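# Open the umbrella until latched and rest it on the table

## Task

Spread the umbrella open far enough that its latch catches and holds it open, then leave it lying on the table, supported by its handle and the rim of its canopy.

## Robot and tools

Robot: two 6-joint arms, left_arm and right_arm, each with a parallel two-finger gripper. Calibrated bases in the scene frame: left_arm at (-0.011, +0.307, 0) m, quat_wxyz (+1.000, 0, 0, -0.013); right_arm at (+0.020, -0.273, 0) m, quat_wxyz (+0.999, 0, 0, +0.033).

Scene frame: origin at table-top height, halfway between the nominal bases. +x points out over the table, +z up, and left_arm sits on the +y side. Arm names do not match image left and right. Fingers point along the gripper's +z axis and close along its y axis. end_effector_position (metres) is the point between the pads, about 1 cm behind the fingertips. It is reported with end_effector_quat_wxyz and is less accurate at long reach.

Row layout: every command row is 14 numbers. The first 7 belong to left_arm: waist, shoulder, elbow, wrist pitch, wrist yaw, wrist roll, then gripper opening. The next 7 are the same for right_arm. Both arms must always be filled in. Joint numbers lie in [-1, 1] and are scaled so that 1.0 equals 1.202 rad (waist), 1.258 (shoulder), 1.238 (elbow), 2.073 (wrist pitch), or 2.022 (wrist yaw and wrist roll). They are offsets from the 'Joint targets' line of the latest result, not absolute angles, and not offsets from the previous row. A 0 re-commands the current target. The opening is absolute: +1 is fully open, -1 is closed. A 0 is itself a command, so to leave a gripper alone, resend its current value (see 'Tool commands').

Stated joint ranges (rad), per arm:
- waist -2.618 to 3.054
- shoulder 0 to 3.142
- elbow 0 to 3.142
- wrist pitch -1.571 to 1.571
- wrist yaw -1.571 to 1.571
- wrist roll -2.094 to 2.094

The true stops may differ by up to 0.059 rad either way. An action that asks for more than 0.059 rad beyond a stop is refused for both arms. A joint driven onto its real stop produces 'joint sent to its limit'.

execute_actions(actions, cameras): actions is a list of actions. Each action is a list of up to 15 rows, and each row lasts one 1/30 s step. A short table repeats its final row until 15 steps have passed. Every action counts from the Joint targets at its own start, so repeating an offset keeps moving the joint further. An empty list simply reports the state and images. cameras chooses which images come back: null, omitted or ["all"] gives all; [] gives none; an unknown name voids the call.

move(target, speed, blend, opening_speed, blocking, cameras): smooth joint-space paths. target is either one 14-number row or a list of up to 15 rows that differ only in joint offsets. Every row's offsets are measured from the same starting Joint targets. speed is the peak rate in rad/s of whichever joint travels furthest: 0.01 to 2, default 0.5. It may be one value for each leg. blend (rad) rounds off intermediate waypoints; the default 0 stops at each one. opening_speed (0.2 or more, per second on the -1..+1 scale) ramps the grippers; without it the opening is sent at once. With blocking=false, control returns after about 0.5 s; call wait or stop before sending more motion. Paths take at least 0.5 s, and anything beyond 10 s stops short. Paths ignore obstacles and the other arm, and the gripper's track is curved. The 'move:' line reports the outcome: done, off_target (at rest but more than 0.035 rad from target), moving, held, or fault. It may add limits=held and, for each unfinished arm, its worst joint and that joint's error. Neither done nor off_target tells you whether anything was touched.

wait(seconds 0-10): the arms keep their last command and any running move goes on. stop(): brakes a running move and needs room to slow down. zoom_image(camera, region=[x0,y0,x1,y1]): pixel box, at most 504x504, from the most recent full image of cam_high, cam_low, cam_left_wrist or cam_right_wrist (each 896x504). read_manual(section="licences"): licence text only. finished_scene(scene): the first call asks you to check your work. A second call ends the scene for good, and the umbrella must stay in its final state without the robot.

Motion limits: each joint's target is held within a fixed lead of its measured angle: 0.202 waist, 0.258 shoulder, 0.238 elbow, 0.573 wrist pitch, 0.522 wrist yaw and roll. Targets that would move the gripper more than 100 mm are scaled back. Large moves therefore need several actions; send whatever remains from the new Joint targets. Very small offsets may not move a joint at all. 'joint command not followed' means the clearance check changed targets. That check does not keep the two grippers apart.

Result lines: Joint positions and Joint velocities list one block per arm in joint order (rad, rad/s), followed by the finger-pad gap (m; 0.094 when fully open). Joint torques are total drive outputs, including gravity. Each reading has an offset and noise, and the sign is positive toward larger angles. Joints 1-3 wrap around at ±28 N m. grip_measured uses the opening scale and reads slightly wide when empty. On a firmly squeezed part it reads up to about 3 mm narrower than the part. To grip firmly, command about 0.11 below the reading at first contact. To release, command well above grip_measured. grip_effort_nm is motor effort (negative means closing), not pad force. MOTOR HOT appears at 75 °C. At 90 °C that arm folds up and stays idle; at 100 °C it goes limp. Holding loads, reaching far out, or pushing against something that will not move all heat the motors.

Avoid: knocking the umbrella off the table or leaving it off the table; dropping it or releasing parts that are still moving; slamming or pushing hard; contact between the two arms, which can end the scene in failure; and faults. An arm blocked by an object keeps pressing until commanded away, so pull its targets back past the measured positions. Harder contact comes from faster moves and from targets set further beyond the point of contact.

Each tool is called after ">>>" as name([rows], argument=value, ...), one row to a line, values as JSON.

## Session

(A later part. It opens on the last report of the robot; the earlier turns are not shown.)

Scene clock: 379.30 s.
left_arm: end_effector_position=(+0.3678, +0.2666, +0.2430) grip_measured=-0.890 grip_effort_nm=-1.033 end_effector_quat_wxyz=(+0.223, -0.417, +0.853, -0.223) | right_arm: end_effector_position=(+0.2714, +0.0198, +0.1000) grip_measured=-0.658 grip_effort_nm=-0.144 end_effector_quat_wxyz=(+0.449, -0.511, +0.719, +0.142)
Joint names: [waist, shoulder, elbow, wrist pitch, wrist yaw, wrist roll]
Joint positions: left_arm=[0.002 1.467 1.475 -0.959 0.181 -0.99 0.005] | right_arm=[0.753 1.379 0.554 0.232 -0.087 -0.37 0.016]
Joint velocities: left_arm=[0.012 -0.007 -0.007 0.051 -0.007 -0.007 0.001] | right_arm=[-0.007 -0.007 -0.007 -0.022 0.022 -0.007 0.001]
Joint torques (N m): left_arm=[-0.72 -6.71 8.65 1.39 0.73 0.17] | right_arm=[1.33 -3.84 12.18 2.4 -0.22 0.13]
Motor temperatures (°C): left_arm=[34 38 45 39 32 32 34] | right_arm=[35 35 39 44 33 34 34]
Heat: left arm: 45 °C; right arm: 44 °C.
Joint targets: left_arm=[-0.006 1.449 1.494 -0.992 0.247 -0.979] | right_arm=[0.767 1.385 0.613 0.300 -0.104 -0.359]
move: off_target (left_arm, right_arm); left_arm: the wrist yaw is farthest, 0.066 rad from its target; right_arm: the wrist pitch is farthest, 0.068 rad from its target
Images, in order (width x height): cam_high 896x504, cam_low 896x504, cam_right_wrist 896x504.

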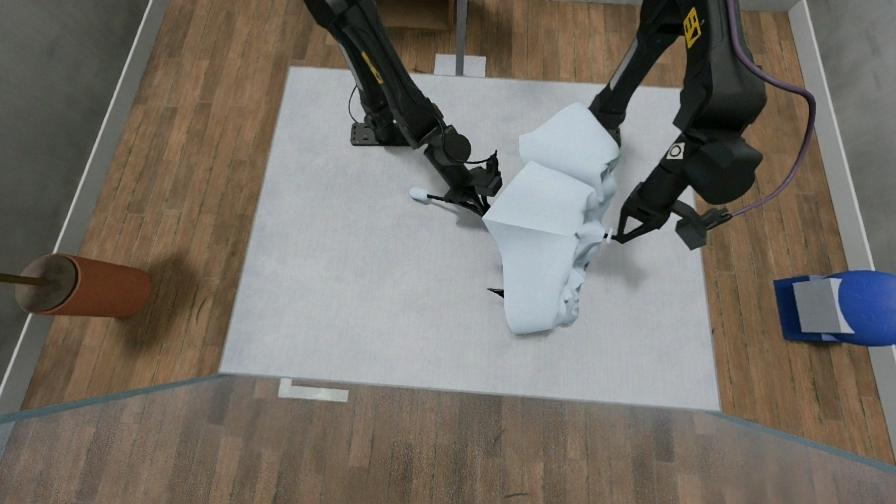

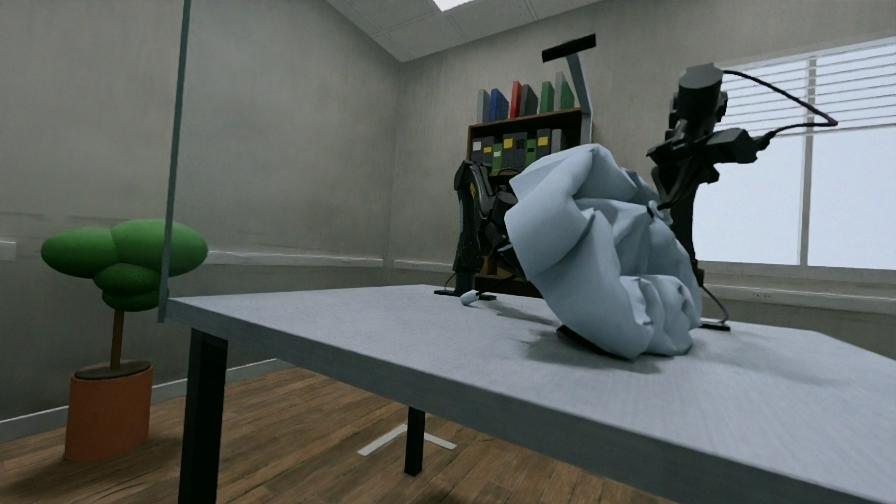

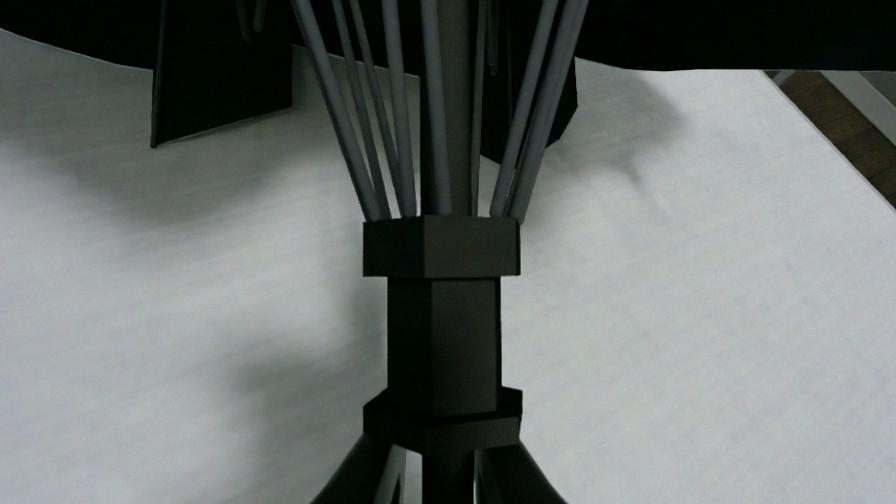

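>>> move(target=[0,0,-0.006,-0.0125,0.0198,0,-0.95,0.0366,0.0539,0.1079,0.0096,0.0069,0.0084,-0.66], speed=0.25, cameras=["cam_high","cam_low","cam_right_wrist"])

Scene clock: 387.30 s.
left_arm: end_effector_position=(+0.3754, +0.2788, +0.2528) grip_measured=-0.890 grip_effort_nm=-1.038 end_effector_quat_wxyz=(+0.253, -0.422, +0.843, -0.218) | right_arm: end_effector_position=(+0.2813, +0.0383, +0.1064) grip_measured=-0.658 grip_effort_nm=-0.149 end_effector_quat_wxyz=(+0.440, -0.511, +0.727, +0.131)
Joint names: [waist, shoulder, elbow, wrist pitch, wrist yaw, wrist roll]
Joint positions: left_arm=[0.022 1.459 1.482 -0.926 0.153 -0.986 0.005] | right_arm=[0.787 1.448 0.664 0.168 -0.04 -0.351 0.016]
Joint velocities: left_arm=[0.012 0.007 0.017 0.037 -0.007 -0.037 0] | right_arm=[0.012 0.017 -0.007 0.022 -0.007 0.007 0]
Joint torques (N m): left_arm=[-2.35 -6.05 7.47 0.88 1.37 0.12] | right_arm=[2.39 -4.63 14.45 3.19 -0.56 0.11]
Motor temperatures (°C): left_arm=[34 38 44 39 32 32 34] | right_arm=[35 35 39 47 33 34 34]
Heat: left arm: 44 °C; right arm: 47 °C.
Joint targets: left_arm=[-0.006 1.449 1.486 -1.018 0.287 -0.979] | right_arm=[0.811 1.453 0.746 0.320 -0.090 -0.342]
move: off_target (left_arm, right_arm); left_arm: the wrist yaw is farthest, 0.134 rad from its target; right_arm: the wrist pitch is farthest, 0.152 rad from its target
Images, in order (width x height): cam_high 896x504, cam_low 896x504, cam_right_wrist 896x504.

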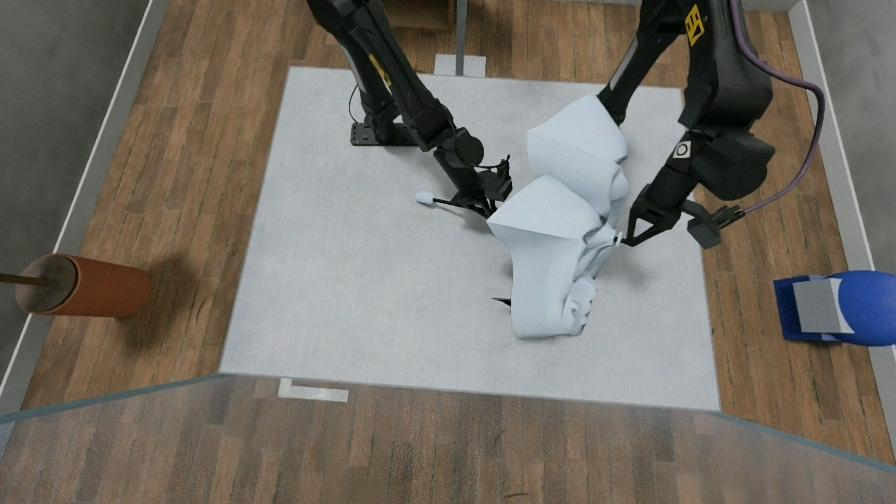

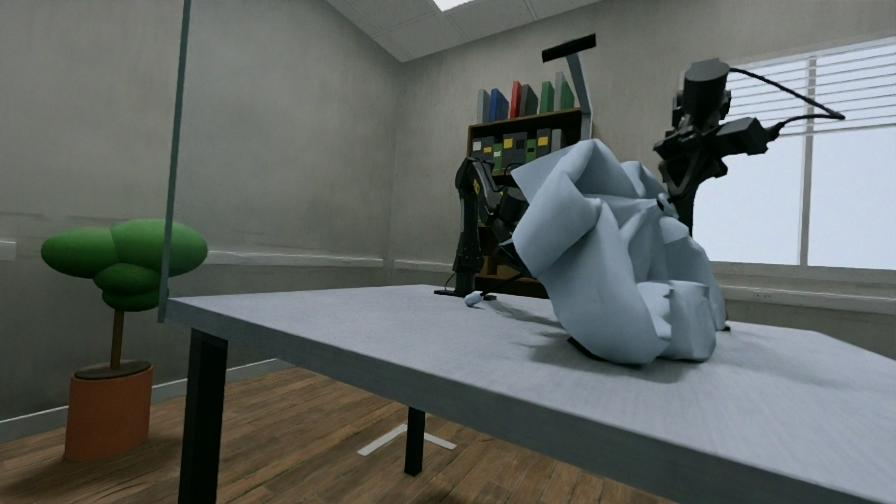

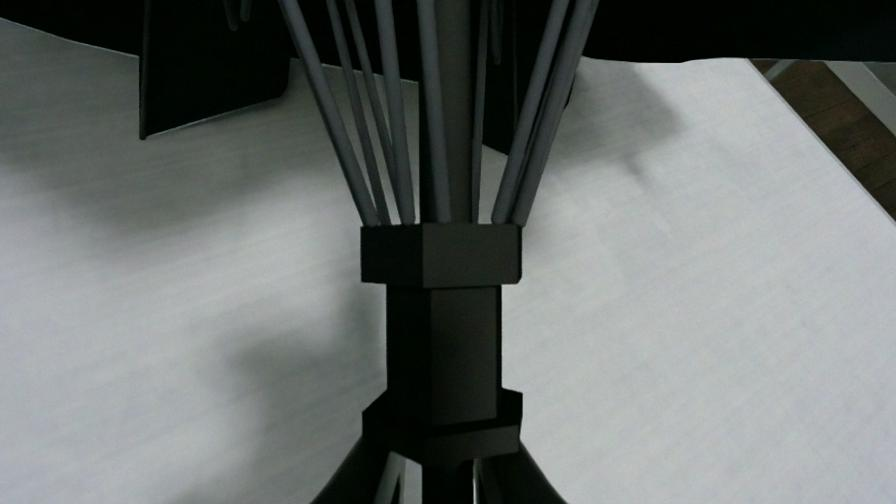

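>>> zoom_image(camera="cam_high", region=[400, 60, 760, 360])

>>> zoom_image(camera="cam_low", region=[440, 80, 880, 400])

>>> zoom_image(camera="cam_right_wrist", region=[200, 0, 704, 504])

Scaled by 1.400 from the camera's 896x504 image, which has a finer 1280x720 frame.

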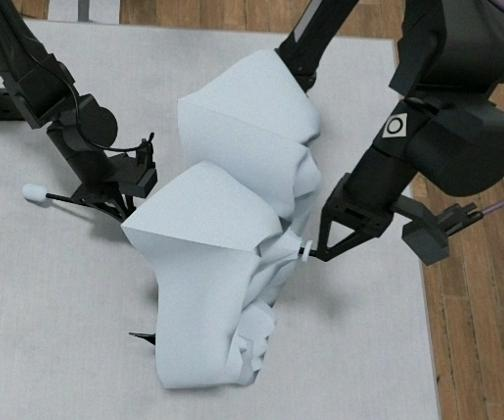

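Scaled by 1.145 from the camera's 896x504 image, which has a finer 1280x720 frame.

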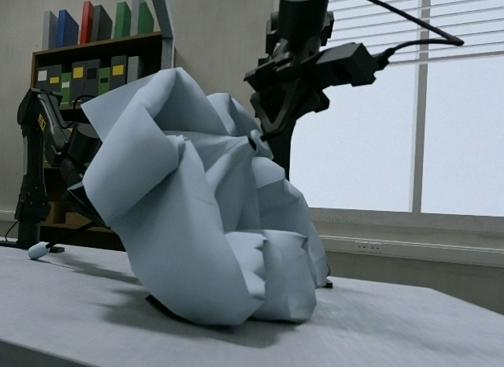

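Scaled by 1.000.

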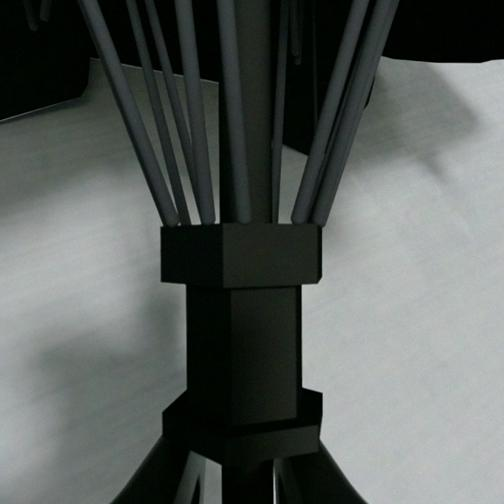

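>>> wait(seconds=0, cameras=["cam_left_wrist","cam_low"])

Scene clock: 405.17 s.
left_arm: end_effector_position=(+0.3754, +0.2788, +0.2528) grip_measured=-0.890 grip_effort_nm=-1.038 end_effector_quat_wxyz=(+0.253, -0.422, +0.843, -0.218) | right_arm: end_effector_position=(+0.2813, +0.0383, +0.1065) grip_measured=-0.658 grip_effort_nm=-0.144 end_effector_quat_wxyz=(+0.440, -0.511, +0.727, +0.131)
Joint names: [waist, shoulder, elbow, wrist pitch, wrist yaw, wrist roll]
Joint positions: left_arm=[0.022 1.459 1.482 -0.926 0.153 -0.986 0.005] | right_arm=[0.787 1.448 0.665 0.167 -0.04 -0.351 0.016]
Joint velocities: left_arm=[-0.017 0.002 -0.002 -0.007 0.051 0.051 0] | right_arm=[0.002 0.002 -0.007 -0.007 0.007 -0.037 0]
Joint torques (N m): left_arm=[-2.36 -6.05 7.47 0.88 1.37 0.12] | right_arm=[2.39 -4.57 14.37 3.18 -0.57 0.11]
Motor temperatures (°C): left_arm=[34 37 44 38 34 31 34] | right_arm=[35 35 41 54 33 34 34]
Heat: left arm: 44 °C; right arm: 54 °C.
Joint targets: left_arm=[-0.006 1.449 1.486 -1.018 0.287 -0.979] | right_arm=[0.811 1.453 0.746 0.320 -0.090 -0.342]
Tool commands: left_gripper/opening=-0.95 right_gripper/opening=-0.66
Images, in order (width x height): cam_low 896x504, cam_left_wrist 896x504.

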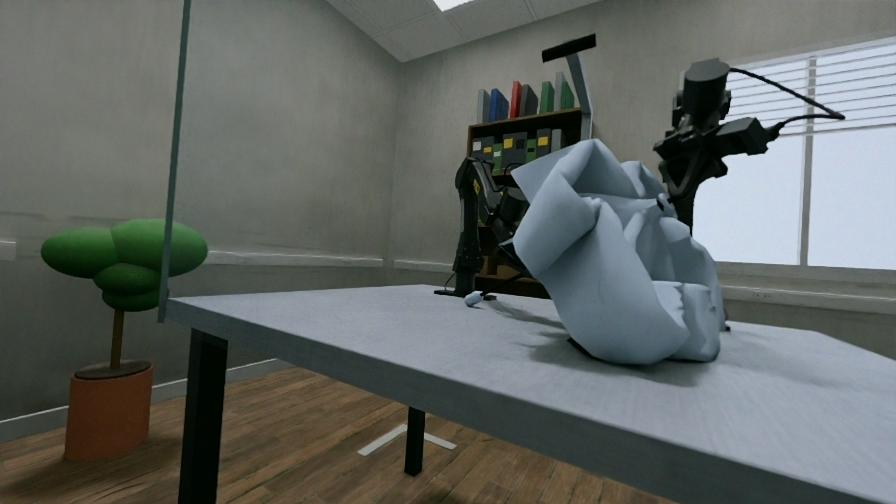

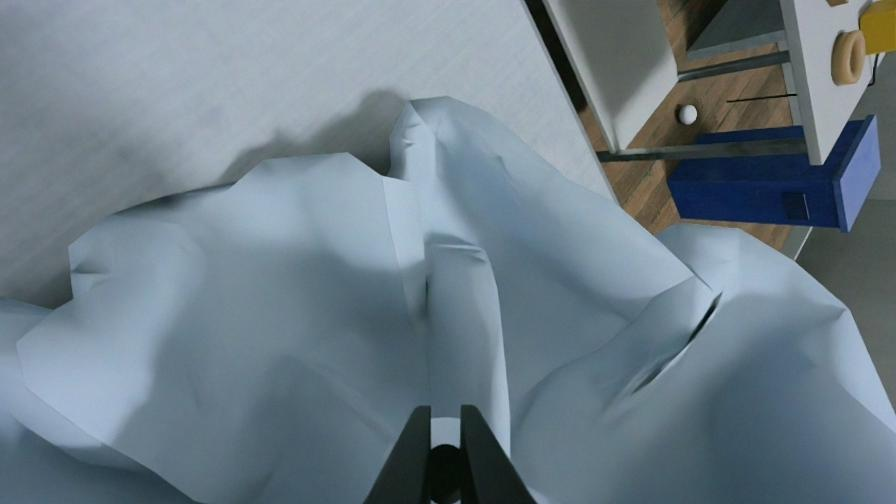

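>>> move(target=[-0.0233,-0.0064,-0.0194,-0.0410,0.0663,0,-0.95,0.0308,0.0362,0.0994,0.0316,-0.0104,0.0040,-0.66], speed=0.25, cameras=["cam_high","cam_low","cam_right_wrist"])

Scene clock: 418.93 s.
left_arm: end_effector_position=(+0.3749, +0.2779, +0.2574) grip_measured=-0.890 grip_effort_nm=-1.033 end_effector_quat_wxyz=(+0.258, -0.419, +0.841, -0.224) | right_arm: end_effector_position=(+0.2842, +0.0438, +0.1048) grip_measured=-0.658 grip_effort_nm=-0.144 end_effector_quat_wxyz=(+0.422, -0.513, +0.738, +0.120)
Joint names: [waist, shoulder, elbow, wrist pitch, wrist yaw, wrist roll]
Joint positions: left_arm=[0.022 1.449 1.482 -0.921 0.158 -0.985 0.005] | right_arm=[0.802 1.483 0.73 0.09 -0.014 -0.341 0.016]
Joint velocities: left_arm=[-0.002 0.002 -0.007 0.095 0.007 0.007 0] | right_arm=[0.002 -0.002 -0.007 -0.007 -0.095 0.051 -0.001]
Joint torques (N m): left_arm=[-4.79 -5.82 5.65 -0.01 2.64 0.11] | right_arm=[3.25 -4.49 15.87 3.66 -0.78 0.05]
Motor temperatures (°C): left_arm=[34 37 44 38 35 31 34] | right_arm=[35 35 42 58 33 34 34]
Heat: left arm: 44 °C; right arm: 58 °C.
Joint targets: left_arm=[-0.034 1.441 1.462 -1.103 0.421 -0.979] | right_arm=[0.834 1.494 0.828 0.298 -0.082 -0.336]
move: off_target (left_arm, right_arm); left_arm: the wrist yaw is farthest, 0.263 rad from its target; right_arm: the wrist pitch is farthest, 0.295 rad from its target
Images, in order (width x height): cam_high 896x504, cam_low 896x504, cam_right_wrist 896x504.

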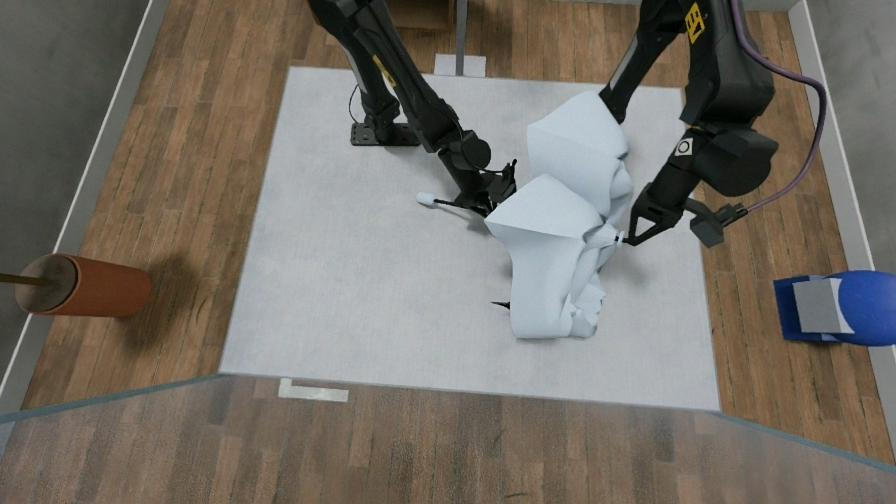

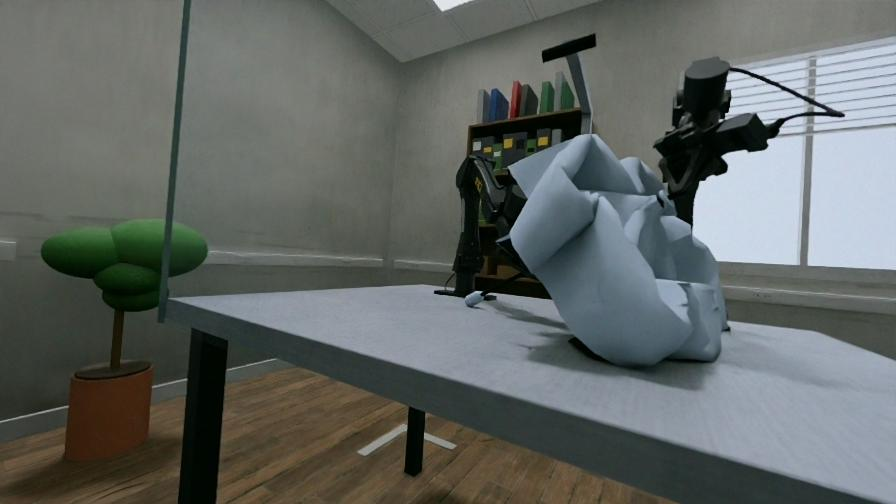

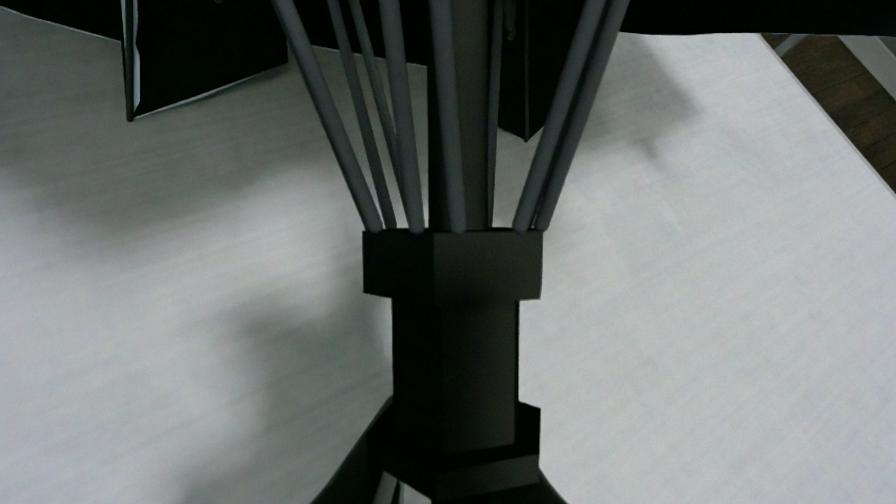

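>>> zoom_image(camera="cam_high", region=[440, 110, 680, 270])

>>> zoom_image(camera="cam_low", region=[430, 120, 630, 320])

Scaled by 2.100 from the camera's 896x504 image, which has a finer 1280x720 frame.

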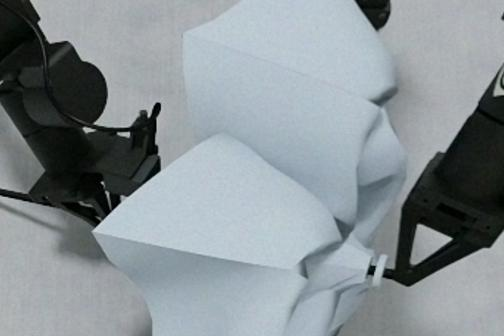

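Scaled by 2.520 from the camera's 896x504 image, which has a finer 1280x720 frame.

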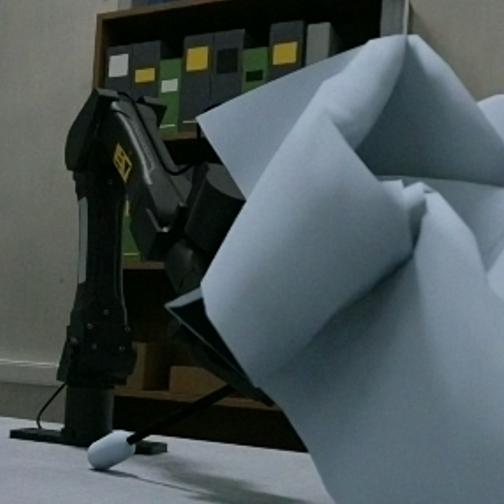

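>>> move(target=[-0.1635,0.0087,0.1809,-0.0839,-0.1113,-0.0326,-0.95,-0.0266,-0.0978,-0.0937,0.0589,-0.0252,0.0099,-0.66], speed=0.25, cameras=["cam_high","cam_low","cam_right_wrist"])

Scene clock: 445.60 s.
left_arm: end_effector_position=(+0.3596, +0.2408, +0.3215) grip_measured=-0.890 grip_effort_nm=-1.043 end_effector_quat_wxyz=(+0.306, -0.388, +0.845, -0.205) | right_arm: end_effector_position=(+0.2882, +0.0458, +0.1382) grip_measured=-0.658 grip_effort_nm=-0.149 end_effector_quat_wxyz=(+0.476, -0.485, +0.718, +0.150)
Joint names: [waist, shoulder, elbow, wrist pitch, wrist yaw, wrist roll]
Joint positions: left_arm=[-0.162 1.441 1.707 -1.082 -0.019 -1.039 0.005] | right_arm=[0.786 1.41 0.692 0.191 -0.041 -0.313 0.016]
Joint velocities: left_arm=[-0.007 -0.022 0.002 -0.022 -0.037 -0.007 0] | right_arm=[-0.002 -0.002 -0.007 -0.051 -0.066 0.007 -0.001]
Joint torques (N m): left_arm=[-5.97 -3.92 5.14 -0.03 2.1 -0.01] | right_arm=[1.62 -8.03 8.88 3.98 -1.04 -0.02]
Motor temperatures (°C): left_arm=[35 37 43 37 42 31 34] | right_arm=[35 35 43 63 34 34 34]
Heat: left arm: 43 °C; right arm: 63 °C.
Joint targets: left_arm=[-0.231 1.452 1.686 -1.277 0.196 -1.045] | right_arm=[0.802 1.371 0.712 0.420 -0.133 -0.316]
move: off_target (left_arm, right_arm); left_arm: the wrist yaw is farthest, 0.215 rad from its target; right_arm: the wrist pitch is farthest, 0.230 rad from its target
Images, in order (width x height): cam_high 896x504, cam_low 896x504, cam_right_wrist 896x504.

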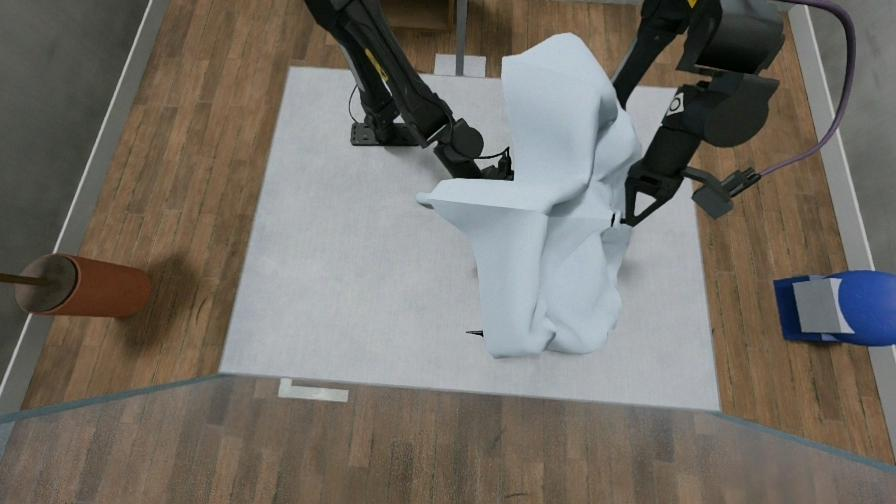

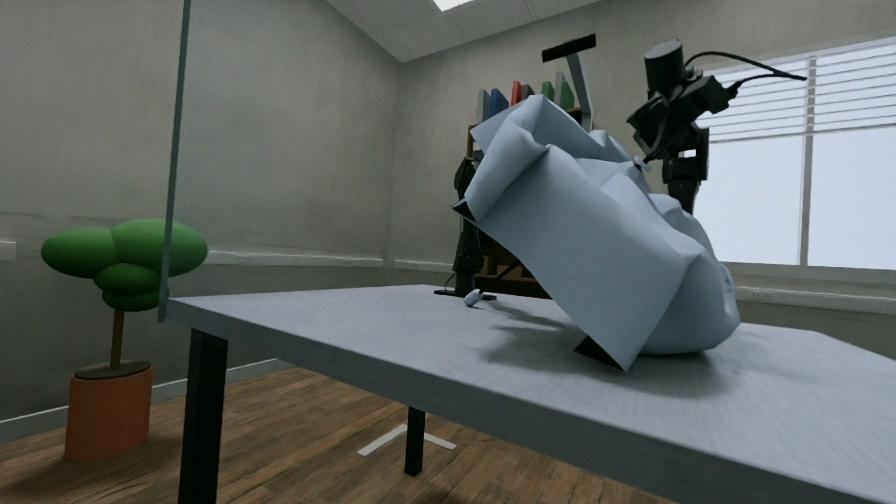

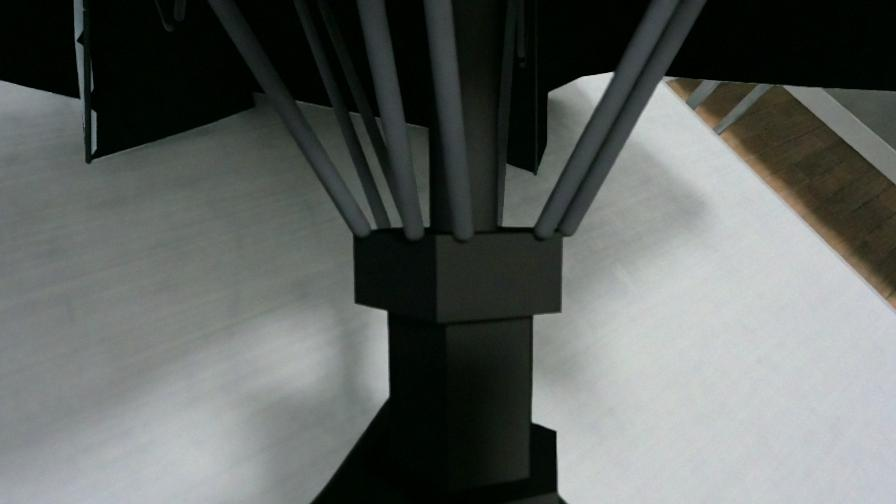

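>>> execute_actions(actions=[])

Scene clock: 456.27 s.
left_arm: end_effector_position=(+0.3596, +0.2408, +0.3214) grip_measured=-0.890 grip_effort_nm=-1.038 end_effector_quat_wxyz=(+0.306, -0.388, +0.845, -0.204) | right_arm: end_effector_position=(+0.2881, +0.0458, +0.1382) grip_measured=-0.658 grip_effort_nm=-0.144 end_effector_quat_wxyz=(+0.475, -0.485, +0.718, +0.150)
Joint names: [waist, shoulder, elbow, wrist pitch, wrist yaw, wrist roll]
Joint positions: left_arm=[-0.162 1.441 1.707 -1.083 -0.019 -1.04 0.005] | right_arm=[0.786 1.41 0.692 0.191 -0.042 -0.313 0.016]
Joint velocities: left_arm=[0.002 -0.002 -0.017 -0.022 -0.081 0.081 0] | right_arm=[-0.012 -0.022 0.007 -0.022 -0.007 0.022 0.001]
Joint torques (N m): left_arm=[-5.97 -3.9 5.16 -0.03 2.09 -0.01] | right_arm=[1.63 -7.98 8.96 3.96 -1.03 -0.01]
Motor temperatures (°C): left_arm=[35 37 42 36 41 31 34] | right_arm=[35 36 41 70 34 34 34]
Heat: left arm: 42 °C; right arm: 70 °C.
Joint targets: left_arm=[-0.231 1.452 1.686 -1.277 0.196 -1.044] | right_arm=[0.802 1.371 0.712 0.420 -0.133 -0.316]
Tool commands: left_gripper/opening=-0.95 right_gripper/opening=-0.66

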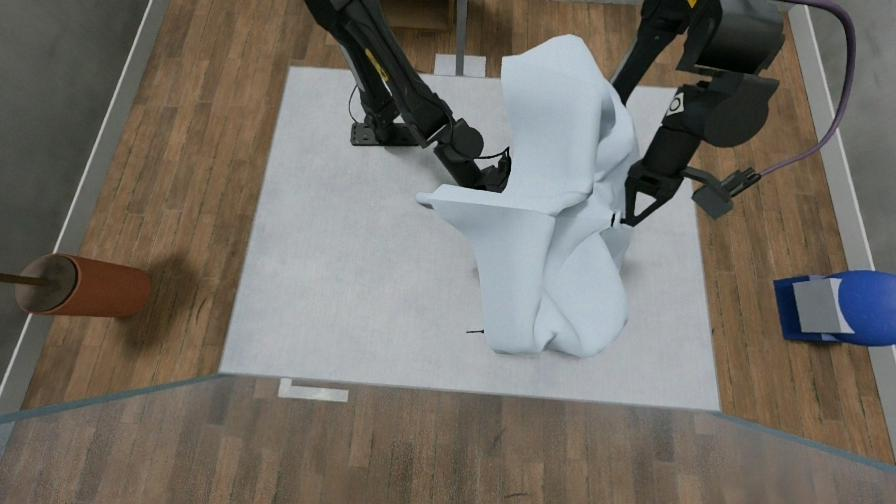

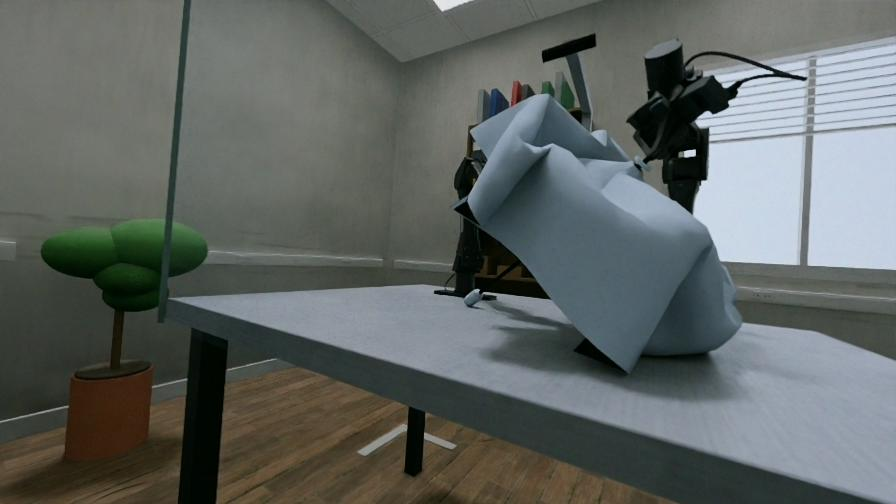

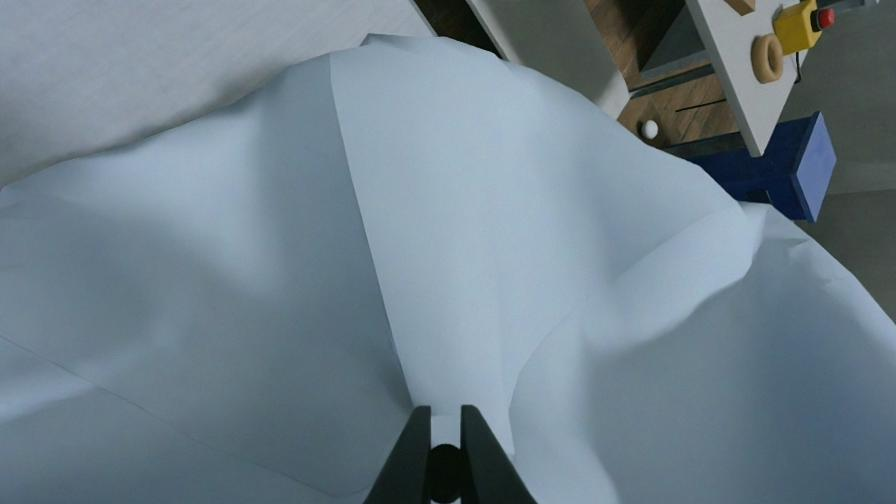

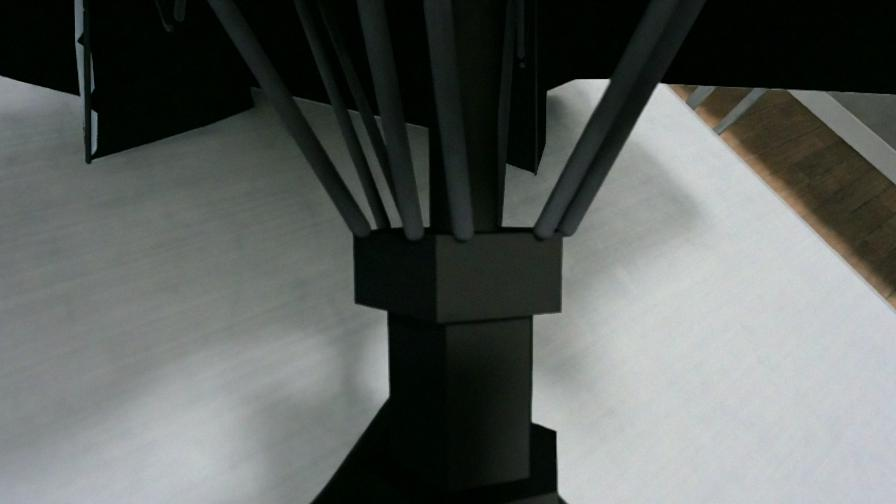

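>>> move(target=[0,0,0,0,0,0,-0.95,0.0366,0.0755,0.168,-0.0482,0.0188,0,-0.66], speed=0.25, cameras=["cam_high","cam_low","cam_right_wrist"])

Scene clock: 465.17 s.
left_arm: end_effector_position=(+0.3605, +0.2472, +0.3215) grip_measured=-0.890 grip_effort_nm=-1.038 end_effector_quat_wxyz=(+0.315, -0.395, +0.842, -0.191) | right_arm: end_effector_position=(+0.2947, +0.0494, +0.1353) grip_measured=-0.658 grip_effort_nm=-0.139 end_effector_quat_wxyz=(+0.446, -0.491, +0.738, +0.125)
Joint names: [waist, shoulder, elbow, wrist pitch, wrist yaw, wrist roll]
Joint positions: left_arm=[-0.162 1.441 1.707 -1.083 -0.056 -1.043 0.005] | right_arm=[0.799 1.455 0.791 0.056 0.003 -0.311 0.016]
Joint velocities: left_arm=[0.002 -0.017 0.007 -0.081 -0.022 -0.007 0] | right_arm=[0.012 -0.007 -0.022 0.051 0.007 -0.022 -0.001]
Joint torques (N m): left_arm=[-5.98 -3.93 5.16 -0.02 2.43 0.02] | right_arm=[3.6 -4.66 16.2 3.62 -0.85 -0.01]
Motor temperatures (°C): left_arm=[35 36 42 36 42 31 34] | right_arm=[35 37 40 74 34 34 34]
Heat: left arm: 42 °C; right arm: 74 °C.
Joint targets: left_arm=[-0.231 1.452 1.686 -1.277 0.196 -1.044] | right_arm=[0.835 1.463 0.889 0.258 -0.072 -0.315]
move: off_target (left_arm, right_arm); left_arm: the wrist yaw is farthest, 0.252 rad from its target; right_arm: the wrist pitch is farthest, 0.264 rad from its target
Images, in order (width x height): cam_high 896x504, cam_low 896x504, cam_right_wrist 896x504.

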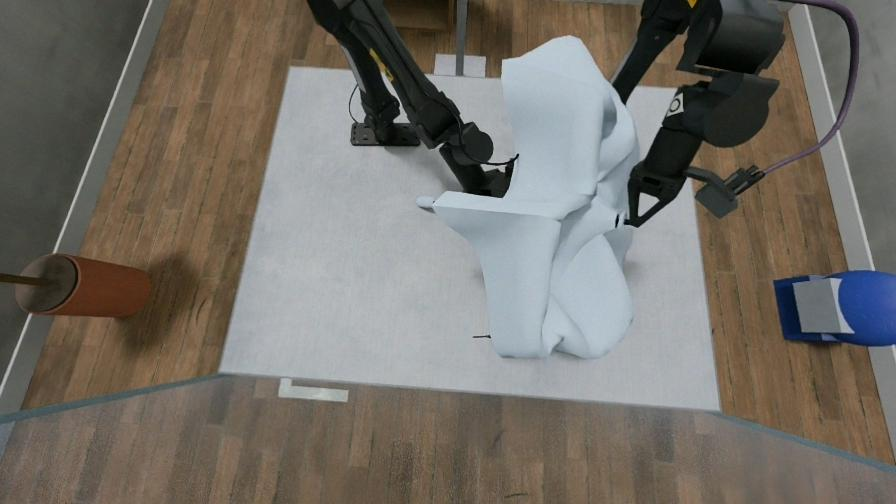

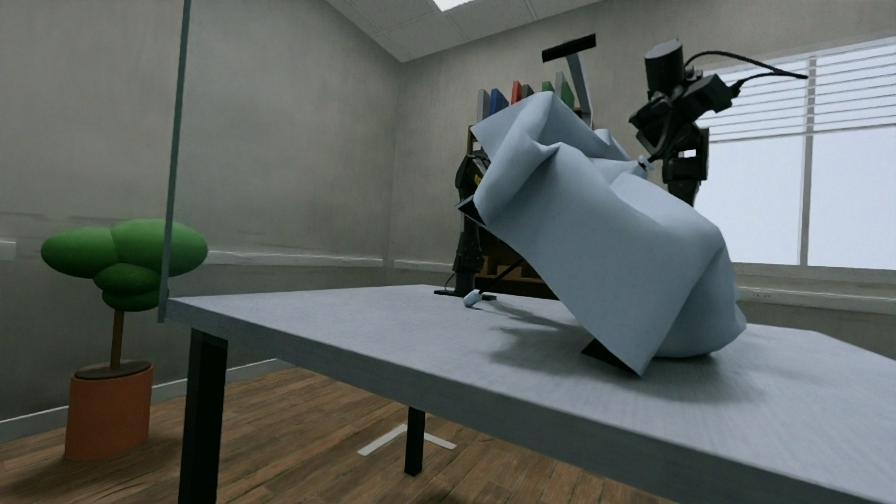

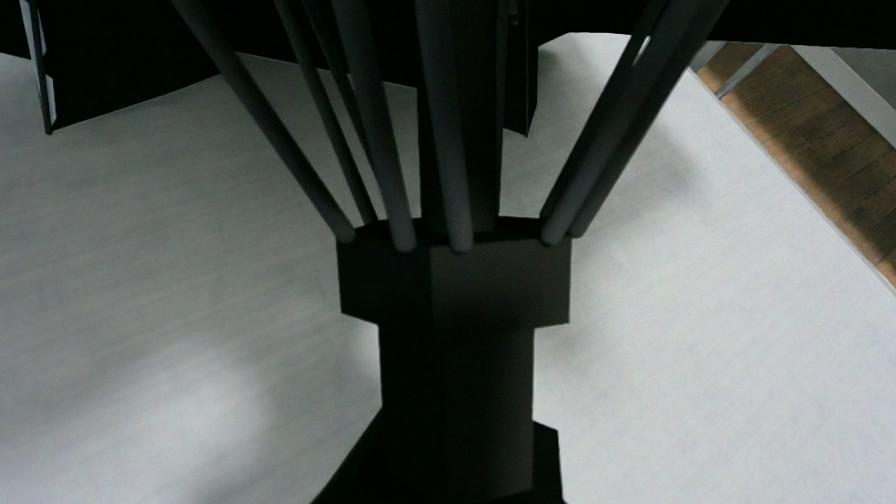

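>>> move(target=[0,0,0,0,0,0,-0.95,0,0,0,-0.0724,0,0,-0.66], speed=0.3, cameras=["cam_right_wrist"])

Scene clock: 492.50 s.
left_arm: end_effector_position=(+0.3594, +0.2452, +0.3219) grip_measured=-0.890 grip_effort_nm=-1.033 end_effector_quat_wxyz=(+0.312, -0.393, +0.843, -0.196) | right_arm: end_effector_position=(+0.2923, +0.0467, +0.1327) grip_measured=-0.658 grip_effort_nm=-0.144 end_effector_quat_wxyz=(+0.428, -0.496, +0.746, +0.120)
Joint names: [waist, shoulder, elbow, wrist pitch, wrist yaw, wrist roll]
Joint positions: left_arm=[-0.162 1.438 1.707 -1.085 -0.043 -1.043 0.005] | right_arm=[0.799 1.455 0.816 -0.011 0.005 -0.311 0.016]
Joint velocities: left_arm=[-0.012 0.007 -0.002 -0.037 -0.007 -0.037 0] | right_arm=[-0.007 -0.007 -0.002 -0.022 0.007 -0.007 -0.001]
Joint torques (N m): left_arm=[-5.97 -3.73 5.16 0 2.31 0.03] | right_arm=[3.54 -4.7 13.89 2.82 -0.85 -0.01]
Motor temperatures (°C): left_arm=[35 36 42 36 45 31 34] | right_arm=[35 36 45 78 34 34 34]
Heat: left arm: 45 °C; right arm: 78 °C. Fold the right arm in close to its base, or ease its load, before you think long.
Joint targets: left_arm=[-0.231 1.452 1.686 -1.277 0.196 -1.045] | right_arm=[0.835 1.463 0.889 0.108 -0.072 -0.315]
MOTOR HOT: the wrist pitch of the right arm reports 78 °C; the controller's stop level is 90 °C. To cool a motor, set the load down, stop pushing, or move to a pose that needs little force.
move: off_target (left_arm, right_arm); left_arm: the wrist yaw is farthest, 0.239 rad from its target; right_arm: the wrist pitch is farthest, 0.119 rad from its target
Images, in order (width x height): cam_right_wrist 896x504.

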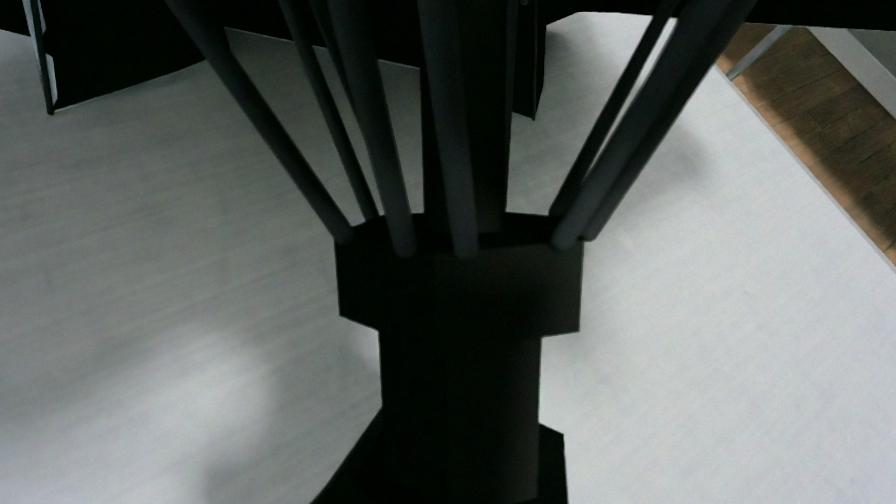

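>>> move(target=[0,0,0,0,0,0,-0.95,0,0,-0.03,-0.055,0,0,-0.66], speed=0.3, cameras=["cam_right_wrist"])

Scene clock: 495.43 s.
left_arm: end_effector_position=(+0.3579, +0.2398, +0.3213) grip_measured=-0.890 grip_effort_nm=-1.043 end_effector_quat_wxyz=(+0.304, -0.388, +0.846, -0.205) | right_arm: end_effector_position=(+0.2855, +0.0431, +0.1237) grip_measured=-0.658 grip_effort_nm=-0.144 end_effector_quat_wxyz=(+0.408, -0.504, +0.752, +0.115)
Joint names: [waist, shoulder, elbow, wrist pitch, wrist yaw, wrist roll]
Joint positions: left_arm=[-0.165 1.438 1.707 -1.089 -0.019 -1.043 0.005] | right_arm=[0.806 1.455 0.816 -0.057 0.005 -0.311 0.016]
Joint velocities: left_arm=[0.007 0.022 -0.012 0.007 -0.095 -0.022 0] | right_arm=[0.002 -0.002 -0.027 0.037 0.007 -0.022 0]
Joint torques (N m): left_arm=[-5.68 -3.71 5.14 0.03 2.1 0.02] | right_arm=[2.82 -4.63 10.48 2.16 -0.85 -0.03]
Motor temperatures (°C): left_arm=[35 36 42 36 45 31 34] | right_arm=[35 36 45 76 34 34 34]
Heat: left arm: 45 °C; right arm: 76 °C. Fold the right arm in close to its base, or ease its load, before you think long.
Joint targets: left_arm=[-0.231 1.452 1.686 -1.277 0.196 -1.045] | right_arm=[0.835 1.463 0.852 -0.006 -0.072 -0.315]
MOTOR HOT: still on. The wrist pitch of the right arm reports 76 °C.
move: off_target (left_arm, right_arm); left_arm: the wrist yaw is farthest, 0.215 rad from its target; right_arm: the wrist yaw is farthest, 0.077 rad from its target
Images, in order (width x height): cam_right_wrist 896x504.

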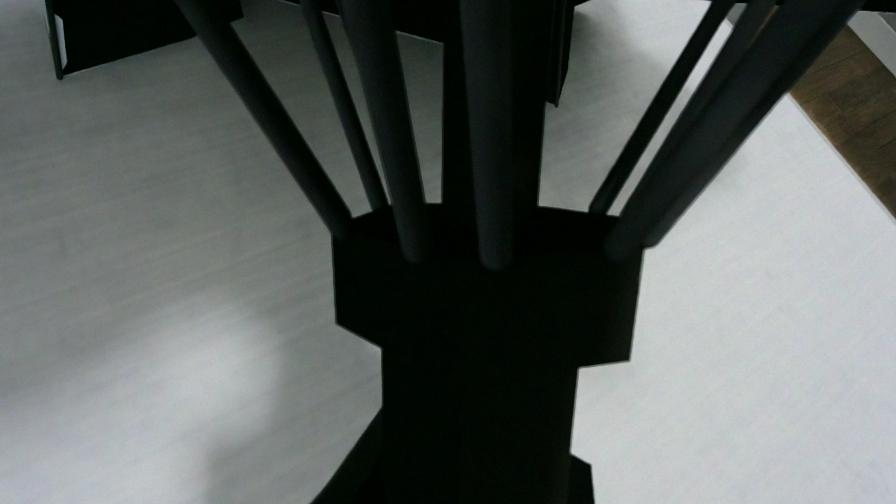

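>>> execute_actions(actions=[], cameras=["cam_high","cam_low","cam_right_wrist"])

>>> zoom_image(camera="cam_low", region=[430, 80, 770, 390])

Scene clock: 518.40 s.
left_arm: end_effector_position=(+0.3578, +0.2396, +0.3213) grip_measured=-0.890 grip_effort_nm=-1.038 end_effector_quat_wxyz=(+0.304, -0.388, +0.846, -0.205) | right_arm: end_effector_position=(+0.2854, +0.0431, +0.1237) grip_measured=-0.658 grip_effort_nm=-0.144 end_effector_quat_wxyz=(+0.408, -0.504, +0.752, +0.115)
Joint names: [waist, shoulder, elbow, wrist pitch, wrist yaw, wrist roll]
Joint positions: left_arm=[-0.165 1.438 1.707 -1.089 -0.019 -1.043 0.005] | right_arm=[0.806 1.455 0.816 -0.057 0.005 -0.311 0.016]
Joint velocities: left_arm=[0.012 -0.012 0.002 -0.051 0.066 -0.051 -0.001] | right_arm=[0.002 -0.002 -0.007 0.007 0.007 -0.022 0]
Joint torques (N m): left_arm=[-5.67 -3.74 5.15 0.02 2.09 0.03] | right_arm=[2.86 -4.6 10.43 2.17 -0.85 -0.02]
Motor temperatures (°C): left_arm=[35 36 42 35 44 31 34] | right_arm=[35 35 44 66 34 34 34]
Heat: left arm: 44 °C; right arm: 66 °C.
Joint targets: left_arm=[-0.231 1.452 1.686 -1.277 0.196 -1.045] | right_arm=[0.835 1.463 0.852 -0.006 -0.072 -0.315]
Tool commands: left_gripper/opening=-0.95 right_gripper/opening=-0.66
MOTOR HOT: cleared for the motors of the right arm.
Images, in order (width x height): cam_high 896x504, cam_low 896x504, cam_right_wrist 896x504.

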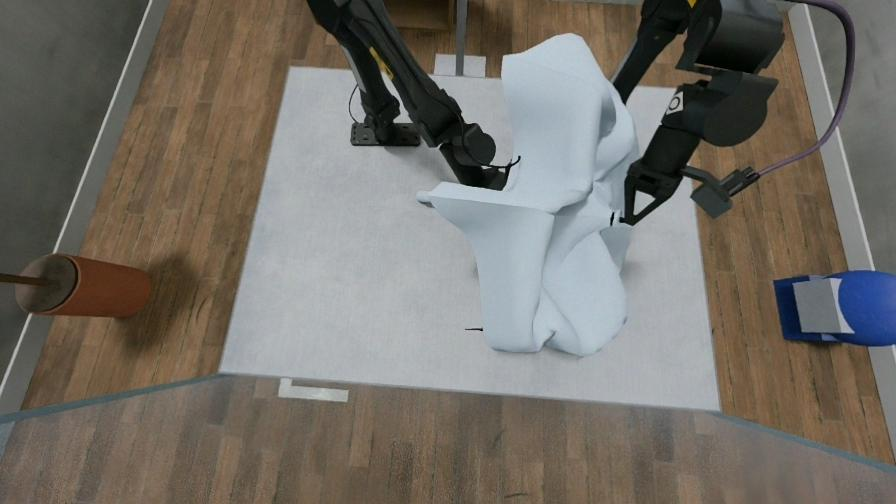

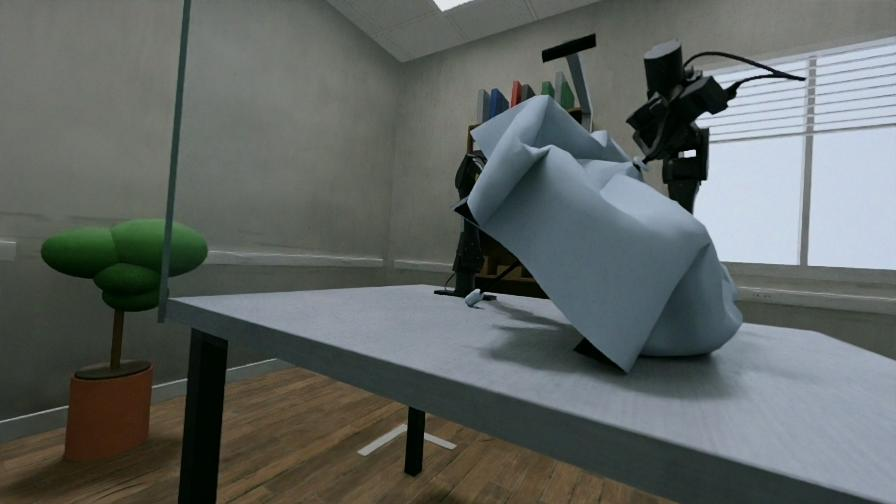

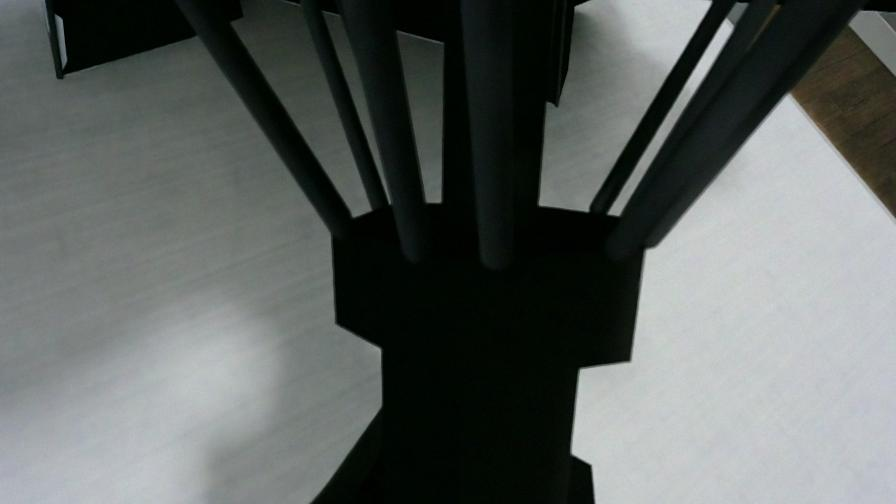

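Scaled by 1.482 from the camera's 896x504 image, which has a finer 1280x720 frame.

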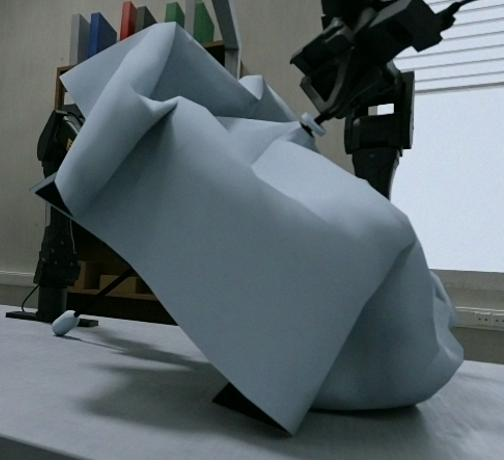

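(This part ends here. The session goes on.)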